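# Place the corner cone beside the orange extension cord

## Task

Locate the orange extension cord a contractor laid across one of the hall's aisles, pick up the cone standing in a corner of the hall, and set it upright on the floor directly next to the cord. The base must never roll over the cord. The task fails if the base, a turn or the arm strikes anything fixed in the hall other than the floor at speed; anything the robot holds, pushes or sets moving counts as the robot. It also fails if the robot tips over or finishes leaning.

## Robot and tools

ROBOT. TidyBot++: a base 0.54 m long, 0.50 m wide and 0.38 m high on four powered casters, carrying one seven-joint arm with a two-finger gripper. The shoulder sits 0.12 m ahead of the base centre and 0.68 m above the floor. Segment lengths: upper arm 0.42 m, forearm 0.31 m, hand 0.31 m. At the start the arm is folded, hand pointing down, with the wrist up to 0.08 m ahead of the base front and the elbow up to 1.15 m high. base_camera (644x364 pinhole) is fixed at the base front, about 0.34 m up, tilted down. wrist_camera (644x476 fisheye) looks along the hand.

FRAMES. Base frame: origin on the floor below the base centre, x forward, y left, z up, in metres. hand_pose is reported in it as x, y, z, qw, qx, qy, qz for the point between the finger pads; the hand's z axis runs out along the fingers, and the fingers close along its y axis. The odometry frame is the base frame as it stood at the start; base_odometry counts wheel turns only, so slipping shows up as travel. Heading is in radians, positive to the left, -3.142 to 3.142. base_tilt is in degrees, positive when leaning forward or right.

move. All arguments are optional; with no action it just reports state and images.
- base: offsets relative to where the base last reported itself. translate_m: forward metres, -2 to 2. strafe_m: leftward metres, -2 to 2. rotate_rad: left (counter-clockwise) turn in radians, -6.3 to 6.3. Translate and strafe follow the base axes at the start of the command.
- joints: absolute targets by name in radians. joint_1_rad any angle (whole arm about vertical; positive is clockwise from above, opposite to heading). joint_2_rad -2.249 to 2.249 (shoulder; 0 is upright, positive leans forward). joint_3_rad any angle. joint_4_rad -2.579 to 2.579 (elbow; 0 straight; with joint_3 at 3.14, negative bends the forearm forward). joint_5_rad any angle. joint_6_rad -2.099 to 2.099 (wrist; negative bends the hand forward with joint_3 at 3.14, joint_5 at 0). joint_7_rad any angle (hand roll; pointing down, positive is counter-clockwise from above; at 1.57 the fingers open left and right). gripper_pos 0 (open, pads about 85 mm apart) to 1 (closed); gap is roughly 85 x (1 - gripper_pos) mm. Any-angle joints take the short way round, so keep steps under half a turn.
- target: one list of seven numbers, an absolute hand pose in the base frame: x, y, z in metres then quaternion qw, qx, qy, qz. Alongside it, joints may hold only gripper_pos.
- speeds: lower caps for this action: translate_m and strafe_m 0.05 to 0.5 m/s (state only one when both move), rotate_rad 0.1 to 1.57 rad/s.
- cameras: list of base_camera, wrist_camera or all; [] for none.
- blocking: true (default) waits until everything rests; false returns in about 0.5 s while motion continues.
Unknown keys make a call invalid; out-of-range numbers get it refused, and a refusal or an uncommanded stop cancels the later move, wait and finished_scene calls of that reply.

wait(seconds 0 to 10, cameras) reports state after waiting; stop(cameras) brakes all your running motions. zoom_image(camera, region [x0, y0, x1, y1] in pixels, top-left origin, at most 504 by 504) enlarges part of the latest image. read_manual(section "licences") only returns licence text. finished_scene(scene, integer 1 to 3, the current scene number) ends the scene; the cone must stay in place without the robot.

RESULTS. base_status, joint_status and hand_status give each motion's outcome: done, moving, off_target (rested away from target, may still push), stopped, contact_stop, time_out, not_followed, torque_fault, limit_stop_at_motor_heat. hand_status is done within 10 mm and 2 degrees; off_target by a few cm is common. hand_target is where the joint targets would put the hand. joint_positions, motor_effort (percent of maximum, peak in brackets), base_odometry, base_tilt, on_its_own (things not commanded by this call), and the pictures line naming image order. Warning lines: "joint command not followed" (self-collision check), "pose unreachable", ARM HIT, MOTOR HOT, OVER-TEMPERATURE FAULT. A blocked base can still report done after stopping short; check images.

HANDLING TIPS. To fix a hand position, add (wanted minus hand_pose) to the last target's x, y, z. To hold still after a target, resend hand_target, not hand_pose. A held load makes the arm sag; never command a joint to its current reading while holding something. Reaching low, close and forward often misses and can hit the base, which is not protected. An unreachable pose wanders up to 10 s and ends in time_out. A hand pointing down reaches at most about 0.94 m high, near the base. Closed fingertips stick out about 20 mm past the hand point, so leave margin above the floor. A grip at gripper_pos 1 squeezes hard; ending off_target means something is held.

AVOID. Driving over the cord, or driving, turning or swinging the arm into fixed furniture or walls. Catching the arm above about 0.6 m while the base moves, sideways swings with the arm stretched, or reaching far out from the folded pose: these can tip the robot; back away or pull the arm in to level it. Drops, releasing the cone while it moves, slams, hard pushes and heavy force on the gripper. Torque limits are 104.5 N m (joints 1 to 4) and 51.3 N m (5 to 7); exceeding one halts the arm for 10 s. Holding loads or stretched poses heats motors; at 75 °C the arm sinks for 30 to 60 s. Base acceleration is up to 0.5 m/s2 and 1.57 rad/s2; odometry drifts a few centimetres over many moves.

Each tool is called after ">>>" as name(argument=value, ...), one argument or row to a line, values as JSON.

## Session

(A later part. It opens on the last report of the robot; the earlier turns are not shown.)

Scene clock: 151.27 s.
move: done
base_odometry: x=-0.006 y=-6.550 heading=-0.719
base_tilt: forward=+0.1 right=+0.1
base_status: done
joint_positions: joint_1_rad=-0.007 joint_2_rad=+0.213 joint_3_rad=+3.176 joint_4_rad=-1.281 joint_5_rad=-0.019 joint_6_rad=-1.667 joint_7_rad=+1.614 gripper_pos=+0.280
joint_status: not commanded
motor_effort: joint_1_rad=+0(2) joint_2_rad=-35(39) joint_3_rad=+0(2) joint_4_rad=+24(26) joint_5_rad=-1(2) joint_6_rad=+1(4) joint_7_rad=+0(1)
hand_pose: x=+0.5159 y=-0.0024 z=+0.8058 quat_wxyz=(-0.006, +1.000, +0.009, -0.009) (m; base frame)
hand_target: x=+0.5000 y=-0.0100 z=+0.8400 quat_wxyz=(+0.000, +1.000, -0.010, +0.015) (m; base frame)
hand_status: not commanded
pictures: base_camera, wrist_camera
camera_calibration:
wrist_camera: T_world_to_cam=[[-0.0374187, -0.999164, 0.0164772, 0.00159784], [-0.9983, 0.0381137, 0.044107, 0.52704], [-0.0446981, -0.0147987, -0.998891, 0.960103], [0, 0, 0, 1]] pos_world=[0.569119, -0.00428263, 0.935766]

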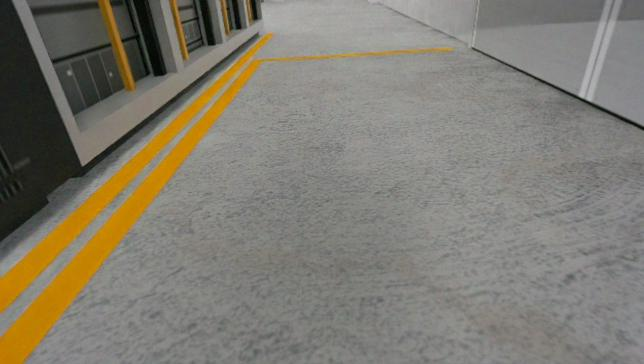

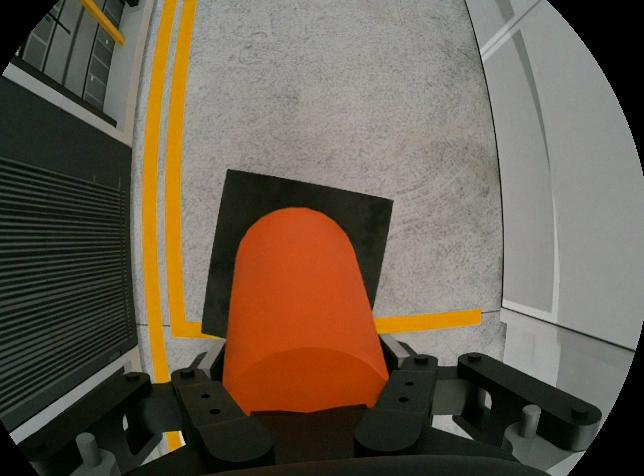

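>>> move(
  base={"translate_m":2.0,"strafe_m":-0.03},
  speeds={"translate_m":0.35},
  cameras=["base_camera","wrist_camera"],
)

>>> zoom_image(
  camera="base_camera",
  region=[100, 0, 500, 120],
)

Scene clock: 162.07 s.
move: done
base_odometry: x=+1.480 y=-7.890 heading=-0.718
base_tilt: forward=+0.1 right=+0.1
base_status: done
joint_positions: joint_1_rad=-0.007 joint_2_rad=+0.212 joint_3_rad=+3.176 joint_4_rad=-1.281 joint_5_rad=-0.019 joint_6_rad=-1.671 joint_7_rad=+1.614 gripper_pos=+0.280
joint_status: not commanded
motor_effort: joint_1_rad=+0(1) joint_2_rad=-35(39) joint_3_rad=+1(2) joint_4_rad=+24(26) joint_5_rad=-1(2) joint_6_rad=+1(4) joint_7_rad=+0(1)
hand_pose: x=+0.5146 y=-0.0024 z=+0.8062 quat_wxyz=(-0.006, +1.000, +0.009, -0.011) (m; base frame)
hand_target: x=+0.5000 y=-0.0100 z=+0.8400 quat_wxyz=(+0.000, +1.000, -0.010, +0.015) (m; base frame)
hand_status: not commanded
pictures: base_camera, wrist_camera
camera_calibration:
wrist_camera: T_world_to_cam=[[-0.0373255, -0.999167, 0.0164828, 0.00151837], [-0.998171, 0.0380632, 0.0469723, 0.523342], [-0.0475606, -0.0146994, -0.99876, 0.961838], [0, 0, 0, 1]] pos_world=[0.568187, -0.00426451, 0.936037]

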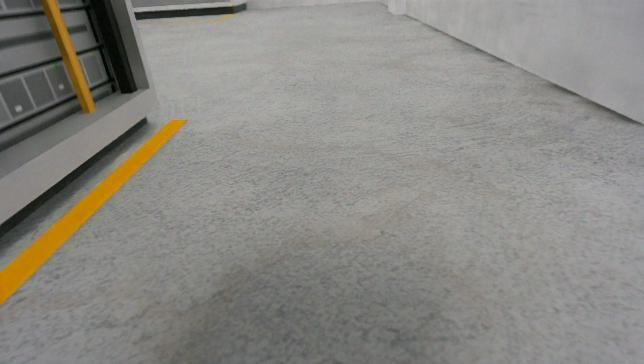

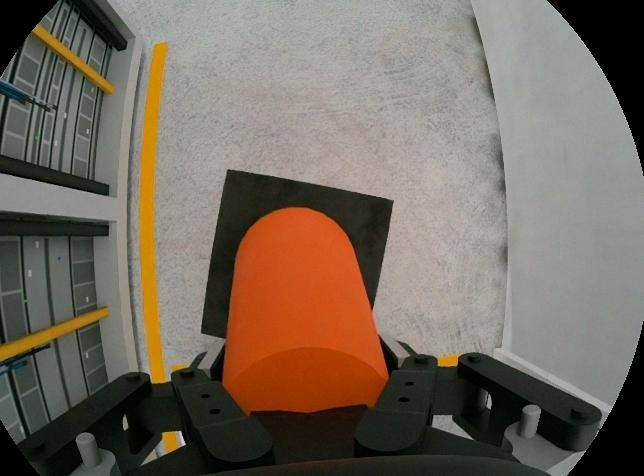

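Scaled by 1.260.

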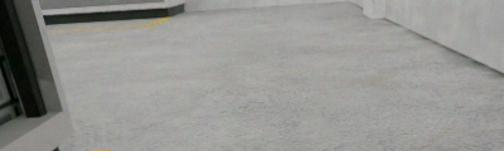

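>>> move(
  base={"translate_m":1.8},
  speeds={"translate_m":0.35},
  cameras=["base_camera"],
)

>>> move(
  base={"rotate_rad":1.1},
  speeds={"rotate_rad":0.5},
  cameras=["base_camera","wrist_camera"],
)

Scene clock: 171.23 s.
move: done
base_odometry: x=+2.836 y=-9.074 heading=-0.718
base_tilt: forward=+0.2 right=+0.1
base_status: done
joint_positions: joint_1_rad=-0.007 joint_2_rad=+0.212 joint_3_rad=+3.176 joint_4_rad=-1.281 joint_5_rad=-0.019 joint_6_rad=-1.673 joint_7_rad=+1.614 gripper_pos=+0.280
joint_status: not commanded
motor_effort: joint_1_rad=+0(1) joint_2_rad=-35(38) joint_3_rad=+1(1) joint_4_rad=+24(26) joint_5_rad=-1(2) joint_6_rad=+1(4) joint_7_rad=+0(1)
hand_pose: x=+0.5137 y=-0.0024 z=+0.8066 quat_wxyz=(-0.006, +1.000, +0.009, -0.012) (m; base frame)
hand_target: x=+0.5000 y=-0.0100 z=+0.8400 quat_wxyz=(+0.000, +1.000, -0.010, +0.015) (m; base frame)
hand_status: not commanded
pictures: base_camera

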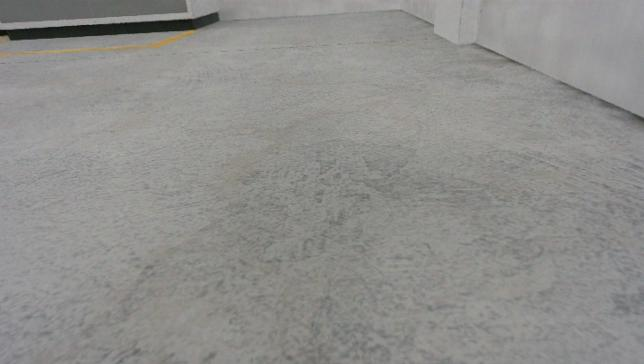

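Scene clock: 174.13 s.
move: done
base_odometry: x=+2.836 y=-9.074 heading=+0.382
base_tilt: forward=+0.1 right=+0.1
base_status: done
joint_positions: joint_1_rad=-0.007 joint_2_rad=+0.212 joint_3_rad=+3.177 joint_4_rad=-1.281 joint_5_rad=-0.019 joint_6_rad=-1.673 joint_7_rad=+1.614 gripper_pos=+0.280
joint_status: not commanded
motor_effort: joint_1_rad=+0(4) joint_2_rad=-35(36) joint_3_rad=+0(4) joint_4_rad=+24(25) joint_5_rad=-1(4) joint_6_rad=+1(1) joint_7_rad=+0(0)
hand_pose: x=+0.5137 y=-0.0030 z=+0.8066 quat_wxyz=(-0.006, +1.000, +0.008, -0.012) (m; base frame)
hand_target: x=+0.5000 y=-0.0100 z=+0.8400 quat_wxyz=(+0.000, +1.000, -0.010, +0.015) (m; base frame)
hand_status: not commanded
pictures: base_camera, wrist_camera
camera_calibration:
wrist_camera: T_world_to_cam=[[-0.0388139, -0.999103, 0.0169307, 0.00132347], [-0.998026, 0.0395982, 0.0487473, 0.520984], [-0.049374, -0.0150052, -0.998668, 0.962977], [0, 0, 0, 1]] pos_world=[0.567553, -0.00485803, 0.936275]

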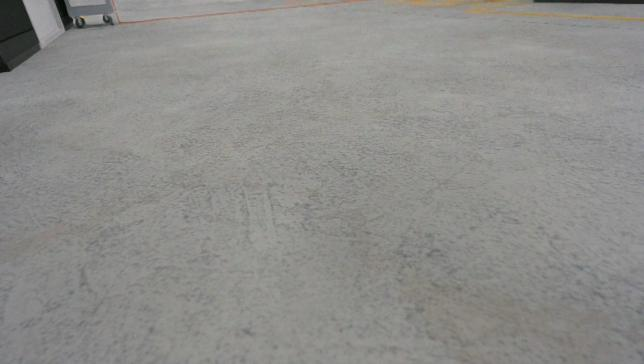

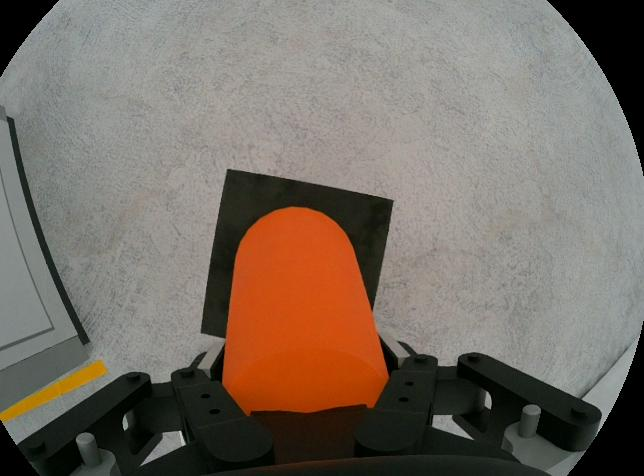

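>>> move(
  base={"rotate_rad":0.2},
  speeds={"rotate_rad":0.5},
  cameras=[],
)

>>> move(
  base={"translate_m":2.0},
  speeds={"translate_m":0.35},
  cameras=["base_camera"],
)

>>> zoom_image(
  camera="base_camera",
  region=[0, 0, 500, 140],
)

Scene clock: 180.80 s.
move: done
base_odometry: x=+2.836 y=-9.074 heading=+0.581
base_tilt: forward=+0.1 right=+0.1
base_status: done
joint_positions: joint_1_rad=-0.009 joint_2_rad=+0.212 joint_3_rad=+3.177 joint_4_rad=-1.281 joint_5_rad=-0.018 joint_6_rad=-1.673 joint_7_rad=+1.614 gripper_pos=+0.280
joint_status: not commanded
motor_effort: joint_1_rad=+0(4) joint_2_rad=-35(36) joint_3_rad=+1(3) joint_4_rad=+24(24) joint_5_rad=+0(5) joint_6_rad=+1(1) joint_7_rad=+0(1)
hand_pose: x=+0.5137 y=-0.0023 z=+0.8066 quat_wxyz=(-0.006, +1.000, +0.009, -0.012) (m; base frame)
hand_target: x=+0.5000 y=-0.0100 z=+0.8400 quat_wxyz=(+0.000, +1.000, -0.010, +0.015) (m; base frame)
hand_status: not commanded
pictures: none
No camera images: "cameras" was empty.

Scene clock: 187.50 s.
move: done
base_odometry: x=+4.507 y=-7.976 heading=+0.582
base_tilt: forward=+0.2 right=+0.1
base_status: done
joint_positions: joint_1_rad=-0.009 joint_2_rad=+0.211 joint_3_rad=+3.177 joint_4_rad=-1.281 joint_5_rad=-0.018 joint_6_rad=-1.674 joint_7_rad=+1.614 gripper_pos=+0.280
joint_status: not commanded
motor_effort: joint_1_rad=+0(1) joint_2_rad=-35(38) joint_3_rad=+0(1) joint_4_rad=+24(26) joint_5_rad=-1(2) joint_6_rad=+1(3) joint_7_rad=+0(1)
hand_pose: x=+0.5134 y=-0.0023 z=+0.8067 quat_wxyz=(-0.006, +1.000, +0.009, -0.012) (m; base frame)
hand_target: x=+0.5000 y=-0.0100 z=+0.8400 quat_wxyz=(+0.000, +1.000, -0.010, +0.015) (m; base frame)
hand_status: not commanded
pictures: base_camera

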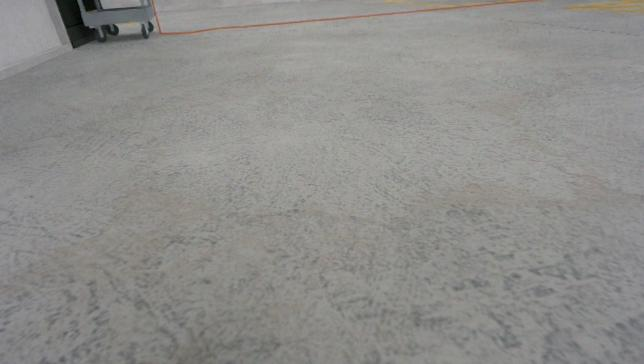

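Scaled by 1.008.

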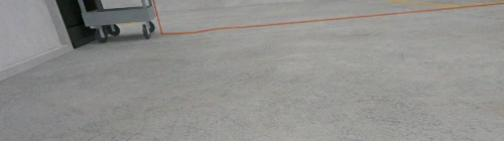

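>>> move(
  base={"translate_m":2.0},
  speeds={"translate_m":0.35},
  cameras=["base_camera"],
)

Scene clock: 196.40 s.
move: done
base_odometry: x=+6.178 y=-6.876 heading=+0.583
base_tilt: forward=+0.1 right=+0.1
base_status: done
joint_positions: joint_1_rad=-0.009 joint_2_rad=+0.211 joint_3_rad=+3.177 joint_4_rad=-1.281 joint_5_rad=-0.018 joint_6_rad=-1.675 joint_7_rad=+1.614 gripper_pos=+0.280
joint_status: not commanded
motor_effort: joint_1_rad=+0(1) joint_2_rad=-35(38) joint_3_rad=+1(2) joint_4_rad=+24(26) joint_5_rad=-1(2) joint_6_rad=+1(4) joint_7_rad=+0(1)
hand_pose: x=+0.5129 y=-0.0023 z=+0.8068 quat_wxyz=(-0.006, +1.000, +0.009, -0.013) (m; base frame)
hand_target: x=+0.5000 y=-0.0100 z=+0.8400 quat_wxyz=(+0.000, +1.000, -0.010, +0.015) (m; base frame)
hand_status: not commanded
pictures: base_camera

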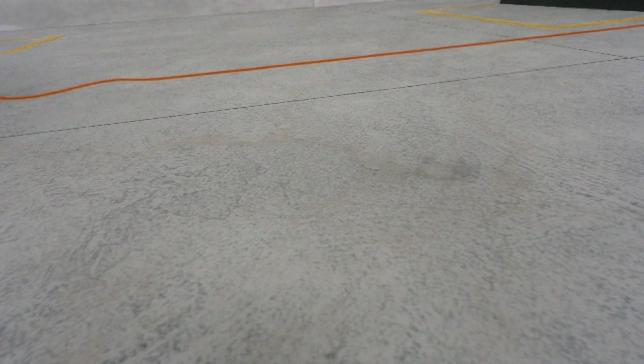

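>>> move(
  base={"translate_m": 1.0},
  speeds={"translate_m": 0.3},
  cameras=["base_camera","wrist_camera"],
)

Scene clock: 218.33 s.
move: done
base_odometry: x=+7.013 y=-6.326 heading=+0.583
base_tilt: forward=+0.1 right=+0.1
base_status: done
joint_positions: joint_1_rad=-0.009 joint_2_rad=+0.210 joint_3_rad=+3.177 joint_4_rad=-1.281 joint_5_rad=-0.018 joint_6_rad=-1.676 joint_7_rad=+1.614 gripper_pos=+0.280
joint_status: not commanded
motor_effort: joint_1_rad=+0(1) joint_2_rad=-35(38) joint_3_rad=+0(1) joint_4_rad=+24(26) joint_5_rad=-1(2) joint_6_rad=+2(4) joint_7_rad=+0(1)
hand_pose: x=+0.5126 y=-0.0023 z=+0.8070 quat_wxyz=(-0.006, +1.000, +0.009, -0.013) (m; base frame)
hand_target: x=+0.5000 y=-0.0100 z=+0.8400 quat_wxyz=(+0.000, +1.000, -0.010, +0.015) (m; base frame)
hand_status: not commanded
pictures: base_camera, wrist_camera
camera_calibration:
wrist_camera: T_world_to_cam=[[-0.0366819, -0.999172, 0.0176104, 0.000285057], [-0.998003, 0.0375345, 0.0508106, 0.518131], [-0.0514295, -0.0157114, -0.998553, 0.964307], [0, 0, 0, 1]] pos_world=[0.566701, -0.00401235, 0.93658]

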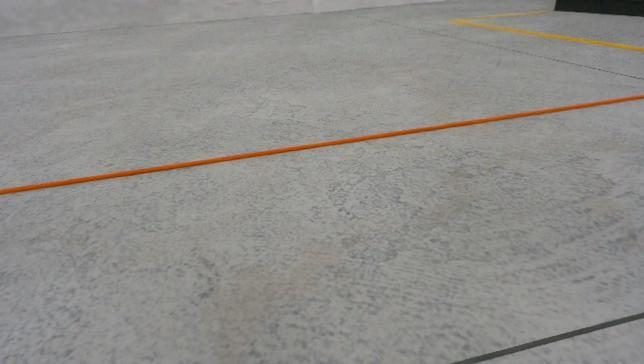

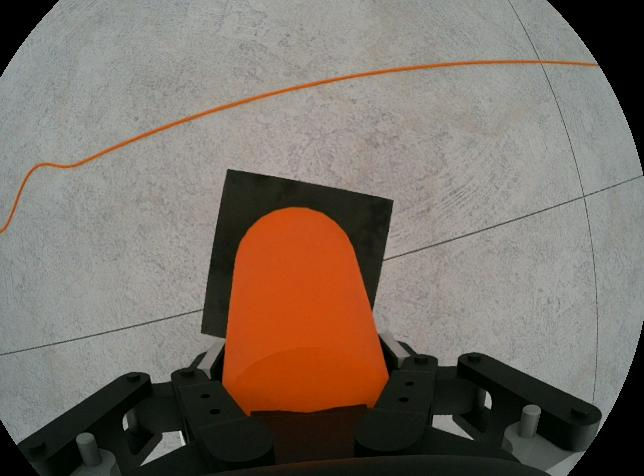

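>>> move(
  base={"translate_m": 0.2},
  speeds={"translate_m": 0.2},
  cameras=[],
)

>>> move(
  target=[0.60, -0.01, 0.54, 0, 1, -0.01, 0.015],
  cameras=["base_camera","wrist_camera"],
)

Scene clock: 227.10 s.
move: done
base_odometry: x=+7.180 y=-6.216 heading=+0.583
base_tilt: forward=+0.1 right=+0.1
base_status: done
joint_positions: joint_1_rad=-0.009 joint_2_rad=+0.210 joint_3_rad=+3.177 joint_4_rad=-1.281 joint_5_rad=-0.018 joint_6_rad=-1.677 joint_7_rad=+1.614 gripper_pos=+0.280
joint_status: not commanded
motor_effort: joint_1_rad=+0(1) joint_2_rad=-35(38) joint_3_rad=+0(1) joint_4_rad=+25(26) joint_5_rad=-1(1) joint_6_rad=+2(4) joint_7_rad=+0(0)
hand_pose: x=+0.5122 y=-0.0023 z=+0.8070 quat_wxyz=(-0.006, +1.000, +0.009, -0.013) (m; base frame)
hand_target: x=+0.5000 y=-0.0100 z=+0.8400 quat_wxyz=(+0.000, +1.000, -0.010, +0.015) (m; base frame)
hand_status: not commanded
pictures: none
No camera images: "cameras" was empty.

Scene clock: 229.13 s.
move: off_target
base_odometry: x=+7.180 y=-6.216 heading=+0.583
base_tilt: forward=+0.1 right=+0.1
base_status: not commanded
joint_positions: joint_1_rad=-0.009 joint_2_rad=+0.619 joint_3_rad=+3.177 joint_4_rad=-1.678 joint_5_rad=-0.018 joint_6_rad=-0.960 joint_7_rad=+1.614 gripper_pos=+0.280
joint_status: not commanded
motor_effort: joint_1_rad=+0(1) joint_2_rad=-44(50) joint_3_rad=+0(1) joint_4_rad=+16(24) joint_5_rad=-1(1) joint_6_rad=-2(5) joint_7_rad=+0(1)
hand_pose: x=+0.5628 y=-0.0066 z=+0.5067 quat_wxyz=(+0.001, +0.998, +0.005, -0.057) (m; base frame)
hand_target: x=+0.6000 y=-0.0100 z=+0.5400 quat_wxyz=(+0.000, +1.000, -0.010, +0.015) (m; base frame)
hand_status: off_target (0.050 m and 8.5 deg from the pose sent, 0.281 m and 4.0 deg at the start)
pictures: base_camera, wrist_camera
camera_calibration:
wrist_camera: T_world_to_cam=[[-0.0417237, -0.998467, 0.0363757, -0.00352175], [-0.98924, 0.046393, 0.138749, 0.534239], [-0.140224, -0.0301952, -0.989659, 0.712314], [0, 0, 0, 1]] pos_world=[0.628228, -0.00679287, 0.630951]

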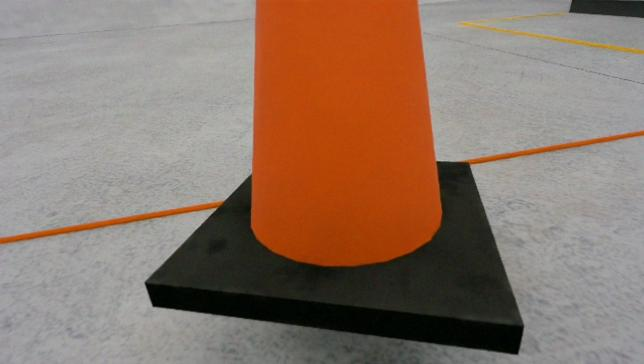

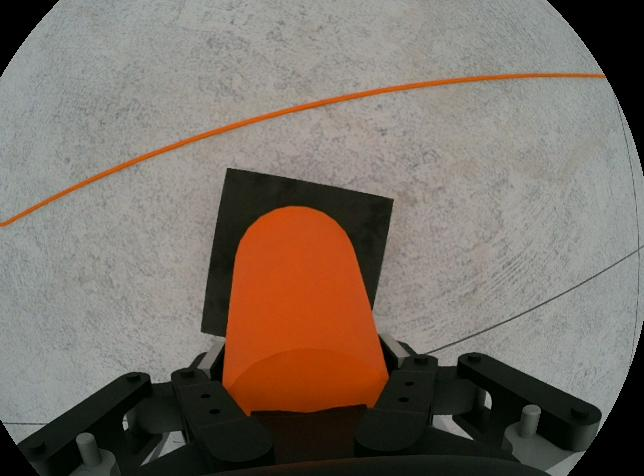

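>>> move(
  target=[0.655, -0.01, 0.49, 0, 1, -0.01, 0.05],
  cameras=["base_camera","wrist_camera"],
)

Scene clock: 232.60 s.
move: off_target
base_odometry: x=+7.180 y=-6.216 heading=+0.583
base_tilt: forward=+0.2 right=+0.1
base_status: not commanded
joint_positions: joint_1_rad=-0.009 joint_2_rad=+0.751 joint_3_rad=+3.177 joint_4_rad=-1.619 joint_5_rad=-0.018 joint_6_rad=-0.817 joint_7_rad=+1.614 gripper_pos=+0.280
joint_status: not commanded
motor_effort: joint_1_rad=+0(1) joint_2_rad=-50(52) joint_3_rad=+0(1) joint_4_rad=+18(18) joint_5_rad=+0(1) joint_6_rad=+1(3) joint_7_rad=+0(1)
hand_pose: x=+0.6112 y=-0.0086 z=+0.4527 quat_wxyz=(+0.005, +1.000, +0.006, -0.023) (m; base frame)
hand_target: x=+0.6550 y=-0.0100 z=+0.4900 quat_wxyz=(+0.000, +0.999, -0.010, +0.050) (m; base frame)
hand_status: off_target (0.058 m and 8.6 deg from the pose sent, 0.094 m and 12.4 deg at the start)
pictures: base_camera, wrist_camera
camera_calibration:
wrist_camera: T_world_to_cam=[[-0.0416661, -0.99832, 0.0402574, -0.00329529], [-0.996542, 0.0444233, 0.0702156, 0.625173], [-0.071886, -0.0371925, -0.996719, 0.62703], [0, 0, 0, 1]] pos_world=[0.667949, -0.0077412, 0.581208]

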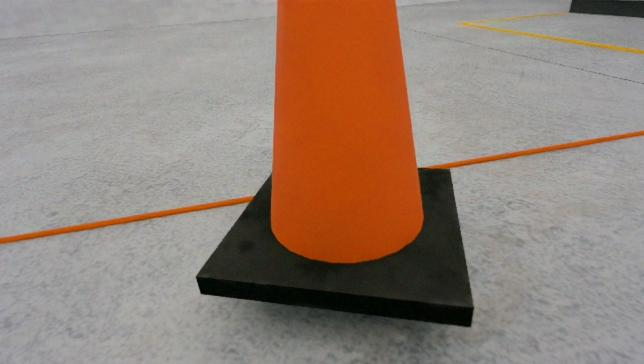

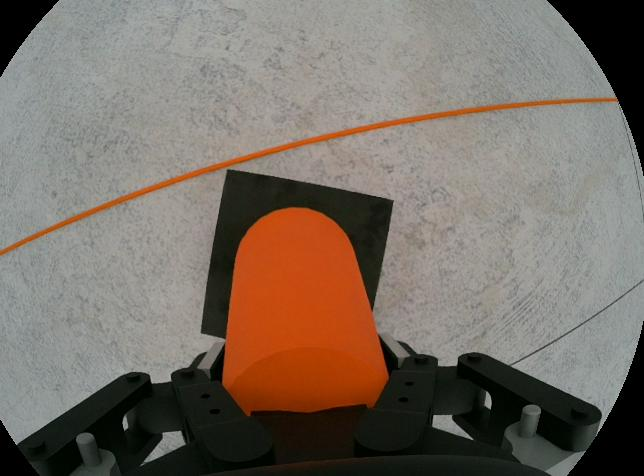

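>>> move(
  target=[0.657, -0.01, 0.448, 0, 1, -0.01, 0.065],
  cameras=["wrist_camera"],
)

Scene clock: 236.23 s.
move: off_target
base_odometry: x=+7.180 y=-6.216 heading=+0.583
base_tilt: forward=+0.2 right=+0.1
base_status: not commanded
joint_positions: joint_1_rad=-0.009 joint_2_rad=+0.814 joint_3_rad=+3.177 joint_4_rad=-1.671 joint_5_rad=-0.018 joint_6_rad=-0.676 joint_7_rad=+1.614 gripper_pos=+0.280
joint_status: not commanded
motor_effort: joint_1_rad=+0(1) joint_2_rad=-51(53) joint_3_rad=-1(1) joint_4_rad=+16(18) joint_5_rad=+0(1) joint_6_rad=+1(4) joint_7_rad=+0(0)
hand_pose: x=+0.6111 y=-0.0097 z=+0.4103 quat_wxyz=(+0.007, +1.000, +0.007, -0.010) (m; base frame)
hand_target: x=+0.6570 y=-0.0100 z=+0.4480 quat_wxyz=(+0.000, +0.998, -0.010, +0.065) (m; base frame)
hand_status: off_target (0.059 m and 8.8 deg from the pose sent, 0.046 m and 10.3 deg at the start)
pictures: wrist_camera
camera_calibration:
wrist_camera: T_world_to_cam=[[-0.0421123, -0.99819, 0.0429262, -0.00360285], [-0.998083, 0.0439802, 0.0435417, 0.639917], [-0.0453508, -0.0410103, -0.998129, 0.569007], [0, 0, 0, 1]] pos_world=[0.664343, -0.00840487, 0.540234]

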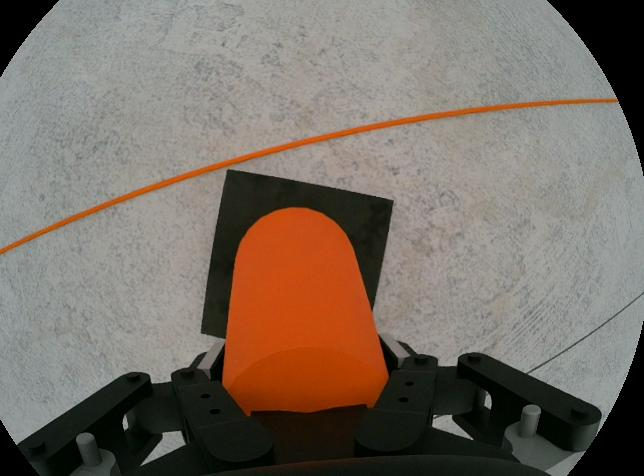

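>>> move(
  target=[0.645, -0.01, 0.438, 0, 1, -0.01, 0.065],
  cameras=[],
)

>>> move(
  target=[0.645, -0.01, 0.424, 0, 1, -0.01, 0.065],
  cameras=["base_camera","wrist_camera"],
)

Scene clock: 239.70 s.
move: off_target
base_odometry: x=+7.180 y=-6.216 heading=+0.583
base_tilt: forward=+0.2 right=+0.1
base_status: not commanded
joint_positions: joint_1_rad=-0.009 joint_2_rad=+0.814 joint_3_rad=+3.177 joint_4_rad=-1.719 joint_5_rad=-0.018 joint_6_rad=-0.628 joint_7_rad=+1.614 gripper_pos=+0.280
joint_status: not commanded
motor_effort: joint_1_rad=+1(1) joint_2_rad=-50(51) joint_3_rad=+1(1) joint_4_rad=+15(16) joint_5_rad=+0(1) joint_6_rad=+1(3) joint_7_rad=+0(0)
hand_pose: x=+0.5990 y=-0.0100 z=+0.4013 quat_wxyz=(+0.007, +1.000, +0.006, -0.010) (m; base frame)
hand_target: x=+0.6450 y=-0.0100 z=+0.4380 quat_wxyz=(+0.000, +0.998, -0.010, +0.065) (m; base frame)
hand_status: off_target (0.059 m and 8.8 deg from the pose sent, 0.044 m and 8.8 deg at the start)
pictures: none
No camera images: "cameras" was empty.

Scene clock: 240.30 s.
move: off_target
base_odometry: x=+7.180 y=-6.216 heading=+0.583
base_tilt: forward=+0.1 right=+0.1
base_status: not commanded
joint_positions: joint_1_rad=-0.007 joint_2_rad=+0.818 joint_3_rad=+3.176 joint_4_rad=-1.721 joint_5_rad=-0.018 joint_6_rad=-0.615 joint_7_rad=+1.614 gripper_pos=+0.280
joint_status: not commanded
motor_effort: joint_1_rad=-1(1) joint_2_rad=-45(50) joint_3_rad=+0(1) joint_4_rad=+14(15) joint_5_rad=+0(1) joint_6_rad=+5(6) joint_7_rad=+0(1)
hand_pose: x=+0.6009 y=-0.0109 z=+0.3993 quat_wxyz=(+0.007, +1.000, +0.006, -0.006) (m; base frame)
hand_target: x=+0.6450 y=-0.0100 z=+0.4240 quat_wxyz=(+0.000, +0.998, -0.010, +0.065) (m; base frame)
hand_status: off_target (0.050 m and 8.3 deg from the pose sent, 0.051 m and 8.8 deg at the start)
pictures: base_camera, wrist_camera
camera_calibration:
wrist_camera: T_world_to_cam=[[-0.0447558, -0.998066, 0.043134, -0.00321455], [-0.998292, 0.0463049, 0.0356097, 0.633673], [-0.0375382, -0.0414666, -0.998434, 0.55298], [0, 0, 0, 1]] pos_world=[0.653205, -0.0096203, 0.529688]

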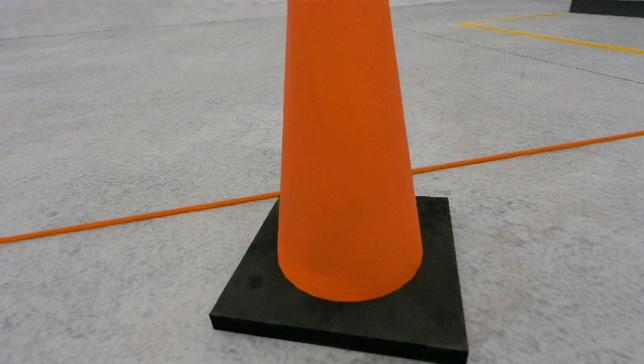

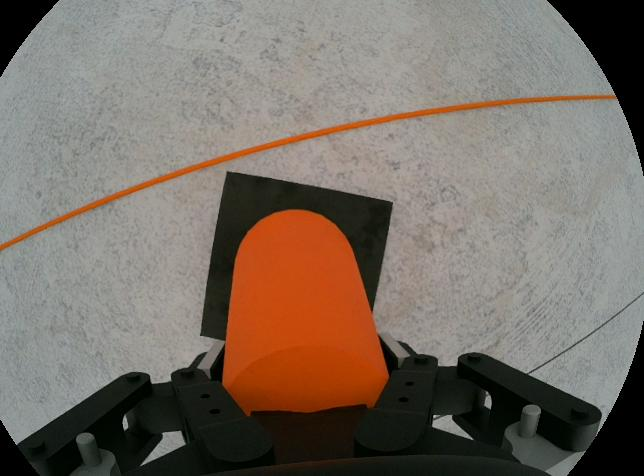

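>>> move(
  target=[0.634, -0.014, 0.408, 0, 1, -0.01, 0.035],
  cameras=[],
)

>>> move(
  target=[0.626, -0.018, 0.398, 0, 1, -0.01, 0.02],
  cameras=["wrist_camera"],
)

Scene clock: 244.90 s.
move: off_target
base_odometry: x=+7.180 y=-6.216 heading=+0.583
base_tilt: forward=+0.1 right=+0.1
base_status: not commanded
joint_positions: joint_1_rad=+0.001 joint_2_rad=+0.825 joint_3_rad=+3.173 joint_4_rad=-1.710 joint_5_rad=-0.018 joint_6_rad=-0.615 joint_7_rad=+1.614 gripper_pos=+0.281
joint_status: not commanded
motor_effort: joint_1_rad=-1(1) joint_2_rad=-42(45) joint_3_rad=+1(2) joint_4_rad=+15(16) joint_5_rad=+0(1) joint_6_rad=+8(8) joint_7_rad=-1(2)
hand_pose: x=+0.6049 y=-0.0131 z=+0.3975 quat_wxyz=(+0.006, +1.000, +0.003, -0.004) (m; base frame)
hand_target: x=+0.6340 y=-0.0140 z=+0.4080 quat_wxyz=(+0.000, +0.999, -0.010, +0.035) (m; base frame)
hand_status: off_target (0.031 m and 4.8 deg from the pose sent, 0.034 m and 5.1 deg at the start)
pictures: none
No camera images: "cameras" was empty.

Scene clock: 245.47 s.
move: off_target
base_odometry: x=+7.180 y=-6.216 heading=+0.583
base_tilt: forward=+0.1 right=+0.1
base_status: not commanded
joint_positions: joint_1_rad=+0.010 joint_2_rad=+0.828 joint_3_rad=+3.170 joint_4_rad=-1.707 joint_5_rad=-0.018 joint_6_rad=-0.615 joint_7_rad=+1.614 gripper_pos=+0.281
joint_status: not commanded
motor_effort: joint_1_rad=+0(1) joint_2_rad=-40(42) joint_3_rad=+1(3) joint_4_rad=+15(15) joint_5_rad=+0(1) joint_6_rad=+9(9) joint_7_rad=-2(2)
hand_pose: x=+0.6052 y=-0.0152 z=+0.3965 quat_wxyz=(+0.005, +1.000, +0.000, -0.005) (m; base frame)
hand_target: x=+0.6260 y=-0.0180 z=+0.3980 quat_wxyz=(+0.000, +1.000, -0.010, +0.020) (m; base frame)
hand_status: off_target (0.021 m and 3.1 deg from the pose sent, 0.022 m and 3.2 deg at the start)
pictures: wrist_camera
camera_calibration:
wrist_camera: T_world_to_cam=[[-0.056136, -0.99769, 0.0382598, 0.00163366], [-0.997795, 0.057419, 0.0333035, 0.639042], [-0.0354234, -0.0363059, -0.998713, 0.549041], [0, 0, 0, 1]] pos_world=[0.657173, -0.0151299, 0.526989]

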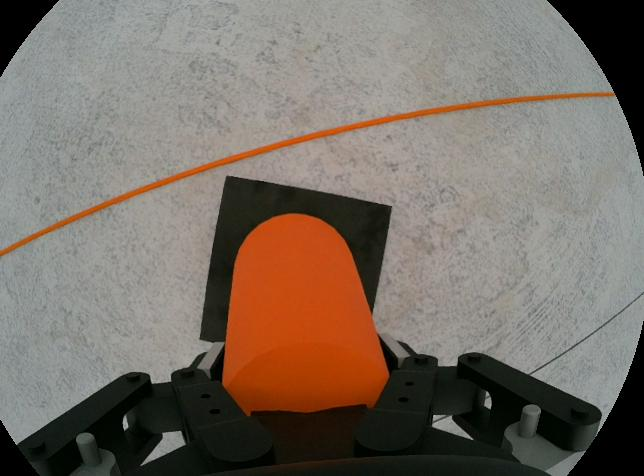

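Good. Open in steps.

>>> move(
  joints={"gripper_pos": 0.2},
  cameras=[],
)

>>> move(
  joints={"gripper_pos": 0.0},
  cameras=["wrist_camera"],
)

Scene clock: 250.20 s.
move: done
base_odometry: x=+7.180 y=-6.216 heading=+0.583
base_tilt: forward=+0.1 right=+0.1
base_status: not commanded
joint_positions: joint_1_rad=+0.021 joint_2_rad=+0.833 joint_3_rad=+3.163 joint_4_rad=-1.696 joint_5_rad=-0.018 joint_6_rad=-0.614 joint_7_rad=+1.614 gripper_pos=+0.200
joint_status: all done
motor_effort: joint_1_rad=+0(3) joint_2_rad=-39(42) joint_3_rad=+0(3) joint_4_rad=+11(15) joint_5_rad=+0(2) joint_6_rad=+2(9) joint_7_rad=+0(2)
hand_pose: x=+0.6105 y=-0.0174 z=+0.3960 quat_wxyz=(+0.003, +1.000, -0.004, -0.001) (m; base frame)
hand_target: x=+0.6260 y=-0.0180 z=+0.3980 quat_wxyz=(+0.000, +1.000, -0.010, +0.020) (m; base frame)
hand_status: not commanded
pictures: none
No camera images: "cameras" was empty.

Scene clock: 250.83 s.
move: done
base_odometry: x=+7.180 y=-6.216 heading=+0.583
base_tilt: forward=+0.1 right=+0.1
base_status: not commanded
joint_positions: joint_1_rad=+0.021 joint_2_rad=+0.833 joint_3_rad=+3.162 joint_4_rad=-1.691 joint_5_rad=-0.018 joint_6_rad=-0.614 joint_7_rad=+1.614 gripper_pos=+0.000
joint_status: all done
motor_effort: joint_1_rad=+0(0) joint_2_rad=-39(39) joint_3_rad=-1(1) joint_4_rad=+10(11) joint_5_rad=-1(1) joint_6_rad=+1(1) joint_7_rad=+0(0)
hand_pose: x=+0.6135 y=-0.0171 z=+0.3970 quat_wxyz=(+0.003, +1.000, -0.003, +0.002) (m; base frame)
hand_target: x=+0.6260 y=-0.0180 z=+0.3980 quat_wxyz=(+0.000, +1.000, -0.010, +0.020) (m; base frame)
hand_status: not commanded
pictures: wrist_camera
camera_calibration:
wrist_camera: T_world_to_cam=[[-0.0628282, -0.99749, 0.0326597, 0.00648032], [-0.99776, 0.0635309, 0.0209401, 0.652339], [-0.0229625, -0.0312709, -0.999247, 0.542405], [0, 0, 0, 1]] pos_world=[0.66374, -0.0180181, 0.528125]

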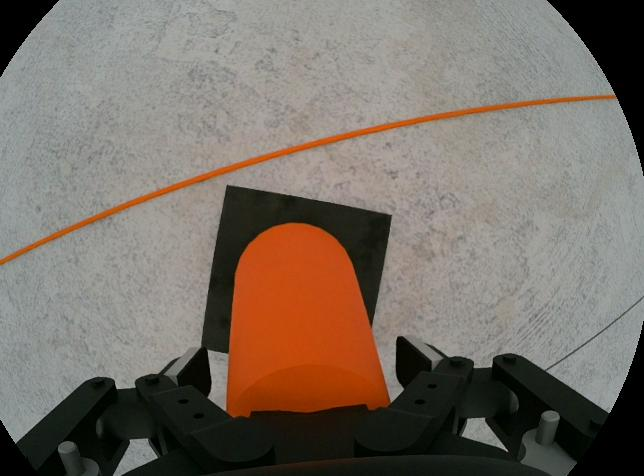

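>>> move(
  target=[0.62, -0.018, 0.50, 0, 1, -0.01, 0.015],
  cameras=[],
)

>>> move(
  target=[0.60, -0.018, 0.70, 0, 1, -0.01, 0.015],
  cameras=["base_camera","wrist_camera"],
)

Scene clock: 254.73 s.
move: off_target
base_odometry: x=+7.180 y=-6.216 heading=+0.583
base_tilt: forward=+0.1 right=+0.1
base_status: not commanded
joint_positions: joint_1_rad=+0.021 joint_2_rad=+0.672 joint_3_rad=+3.162 joint_4_rad=-1.635 joint_5_rad=-0.018 joint_6_rad=-0.747 joint_7_rad=+1.614 gripper_pos=+0.000
joint_status: not commanded
motor_effort: joint_1_rad=+0(1) joint_2_rad=-38(42) joint_3_rad=+0(1) joint_4_rad=+14(14) joint_5_rad=-1(1) joint_6_rad=+1(2) joint_7_rad=+0(0)
hand_pose: x=+0.6415 y=-0.0169 z=+0.4902 quat_wxyz=(+0.002, +0.999, -0.003, +0.044) (m; base frame)
hand_target: x=+0.6200 y=-0.0180 z=+0.5000 quat_wxyz=(+0.000, +1.000, -0.010, +0.015) (m; base frame)
hand_status: off_target (0.024 m and 3.5 deg from the pose sent, 0.103 m and 1.7 deg at the start)
pictures: none
No camera images: "cameras" was empty.

Scene clock: 256.47 s.
move: off_target
base_odometry: x=+7.180 y=-6.216 heading=+0.583
base_tilt: forward=+0.1 right=+0.1
base_status: not commanded
joint_positions: joint_1_rad=+0.021 joint_2_rad=+0.413 joint_3_rad=+3.162 joint_4_rad=-1.357 joint_5_rad=-0.018 joint_6_rad=-1.271 joint_7_rad=+1.614 gripper_pos=+0.000
joint_status: not commanded
motor_effort: joint_1_rad=+0(1) joint_2_rad=-33(42) joint_3_rad=+0(1) joint_4_rad=+17(18) joint_5_rad=+0(1) joint_6_rad=+2(2) joint_7_rad=+0(0)
hand_pose: x=+0.6275 y=-0.0136 z=+0.6952 quat_wxyz=(-0.003, +0.999, +0.000, +0.051) (m; base frame)
hand_target: x=+0.6000 y=-0.0180 z=+0.7000 quat_wxyz=(+0.000, +1.000, -0.010, +0.015) (m; base frame)
hand_status: off_target (0.028 m and 4.2 deg from the pose sent, 0.214 m and 3.5 deg at the start)
pictures: base_camera, wrist_camera
camera_calibration:
wrist_camera: T_world_to_cam=[[-0.0593728, -0.998091, 0.0169938, 0.00987835], [-0.995438, 0.057924, -0.0758201, 0.725588], [0.074691, -0.0214179, -0.996977, 0.77815], [0, 0, 0, 1]] pos_world=[0.664743, -0.0155031, 0.830643]

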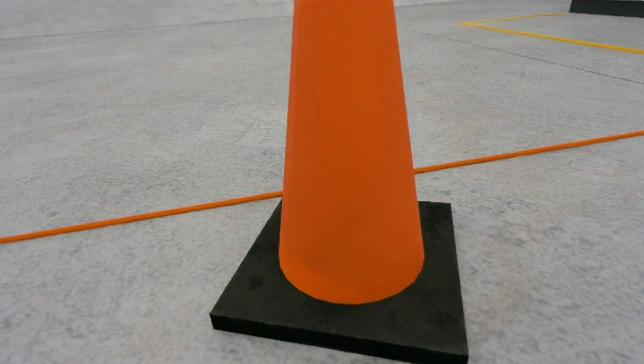

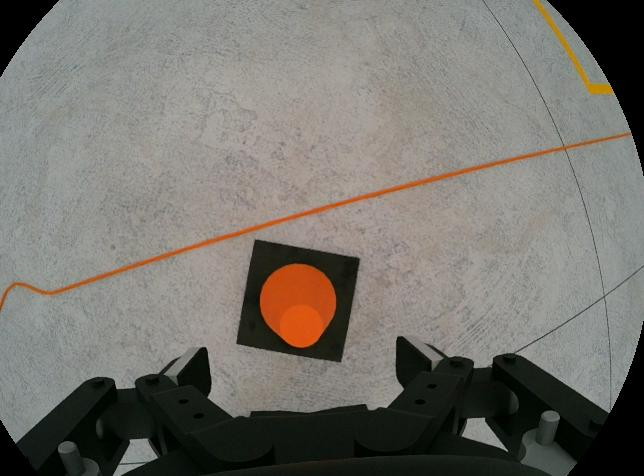

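>>> move(
  base={"translate_m": -0.3},
  speeds={"translate_m": 0.3},
  cameras=["base_camera"],
)

>>> finished_scene(
  scene=2,
)

Scene clock: 261.30 s.
move: done
base_odometry: x=+6.930 y=-6.381 heading=+0.583
base_tilt: forward=+0.1 right=+0.1
base_status: done
joint_positions: joint_1_rad=+0.021 joint_2_rad=+0.412 joint_3_rad=+3.163 joint_4_rad=-1.356 joint_5_rad=-0.018 joint_6_rad=-1.280 joint_7_rad=+1.614 gripper_pos=+0.000
joint_status: not commanded
motor_effort: joint_1_rad=+0(3) joint_2_rad=-33(37) joint_3_rad=+0(2) joint_4_rad=+17(18) joint_5_rad=+0(1) joint_6_rad=+1(3) joint_7_rad=+0(1)
hand_pose: x=+0.6249 y=-0.0138 z=+0.6957 quat_wxyz=(-0.002, +0.999, -0.001, +0.047) (m; base frame)
hand_target: x=+0.6000 y=-0.0180 z=+0.7000 quat_wxyz=(+0.000, +1.000, -0.010, +0.015) (m; base frame)
hand_status: not commanded
pictures: base_camera

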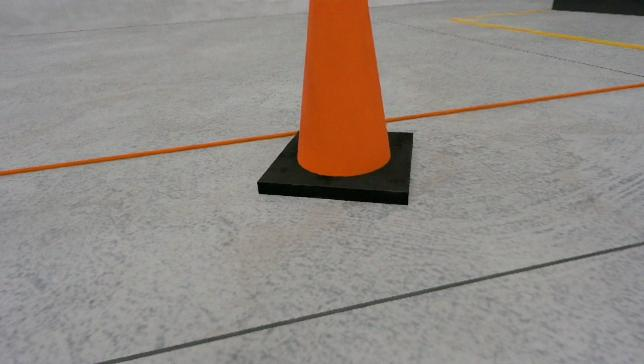

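The scene is finished: the task was done.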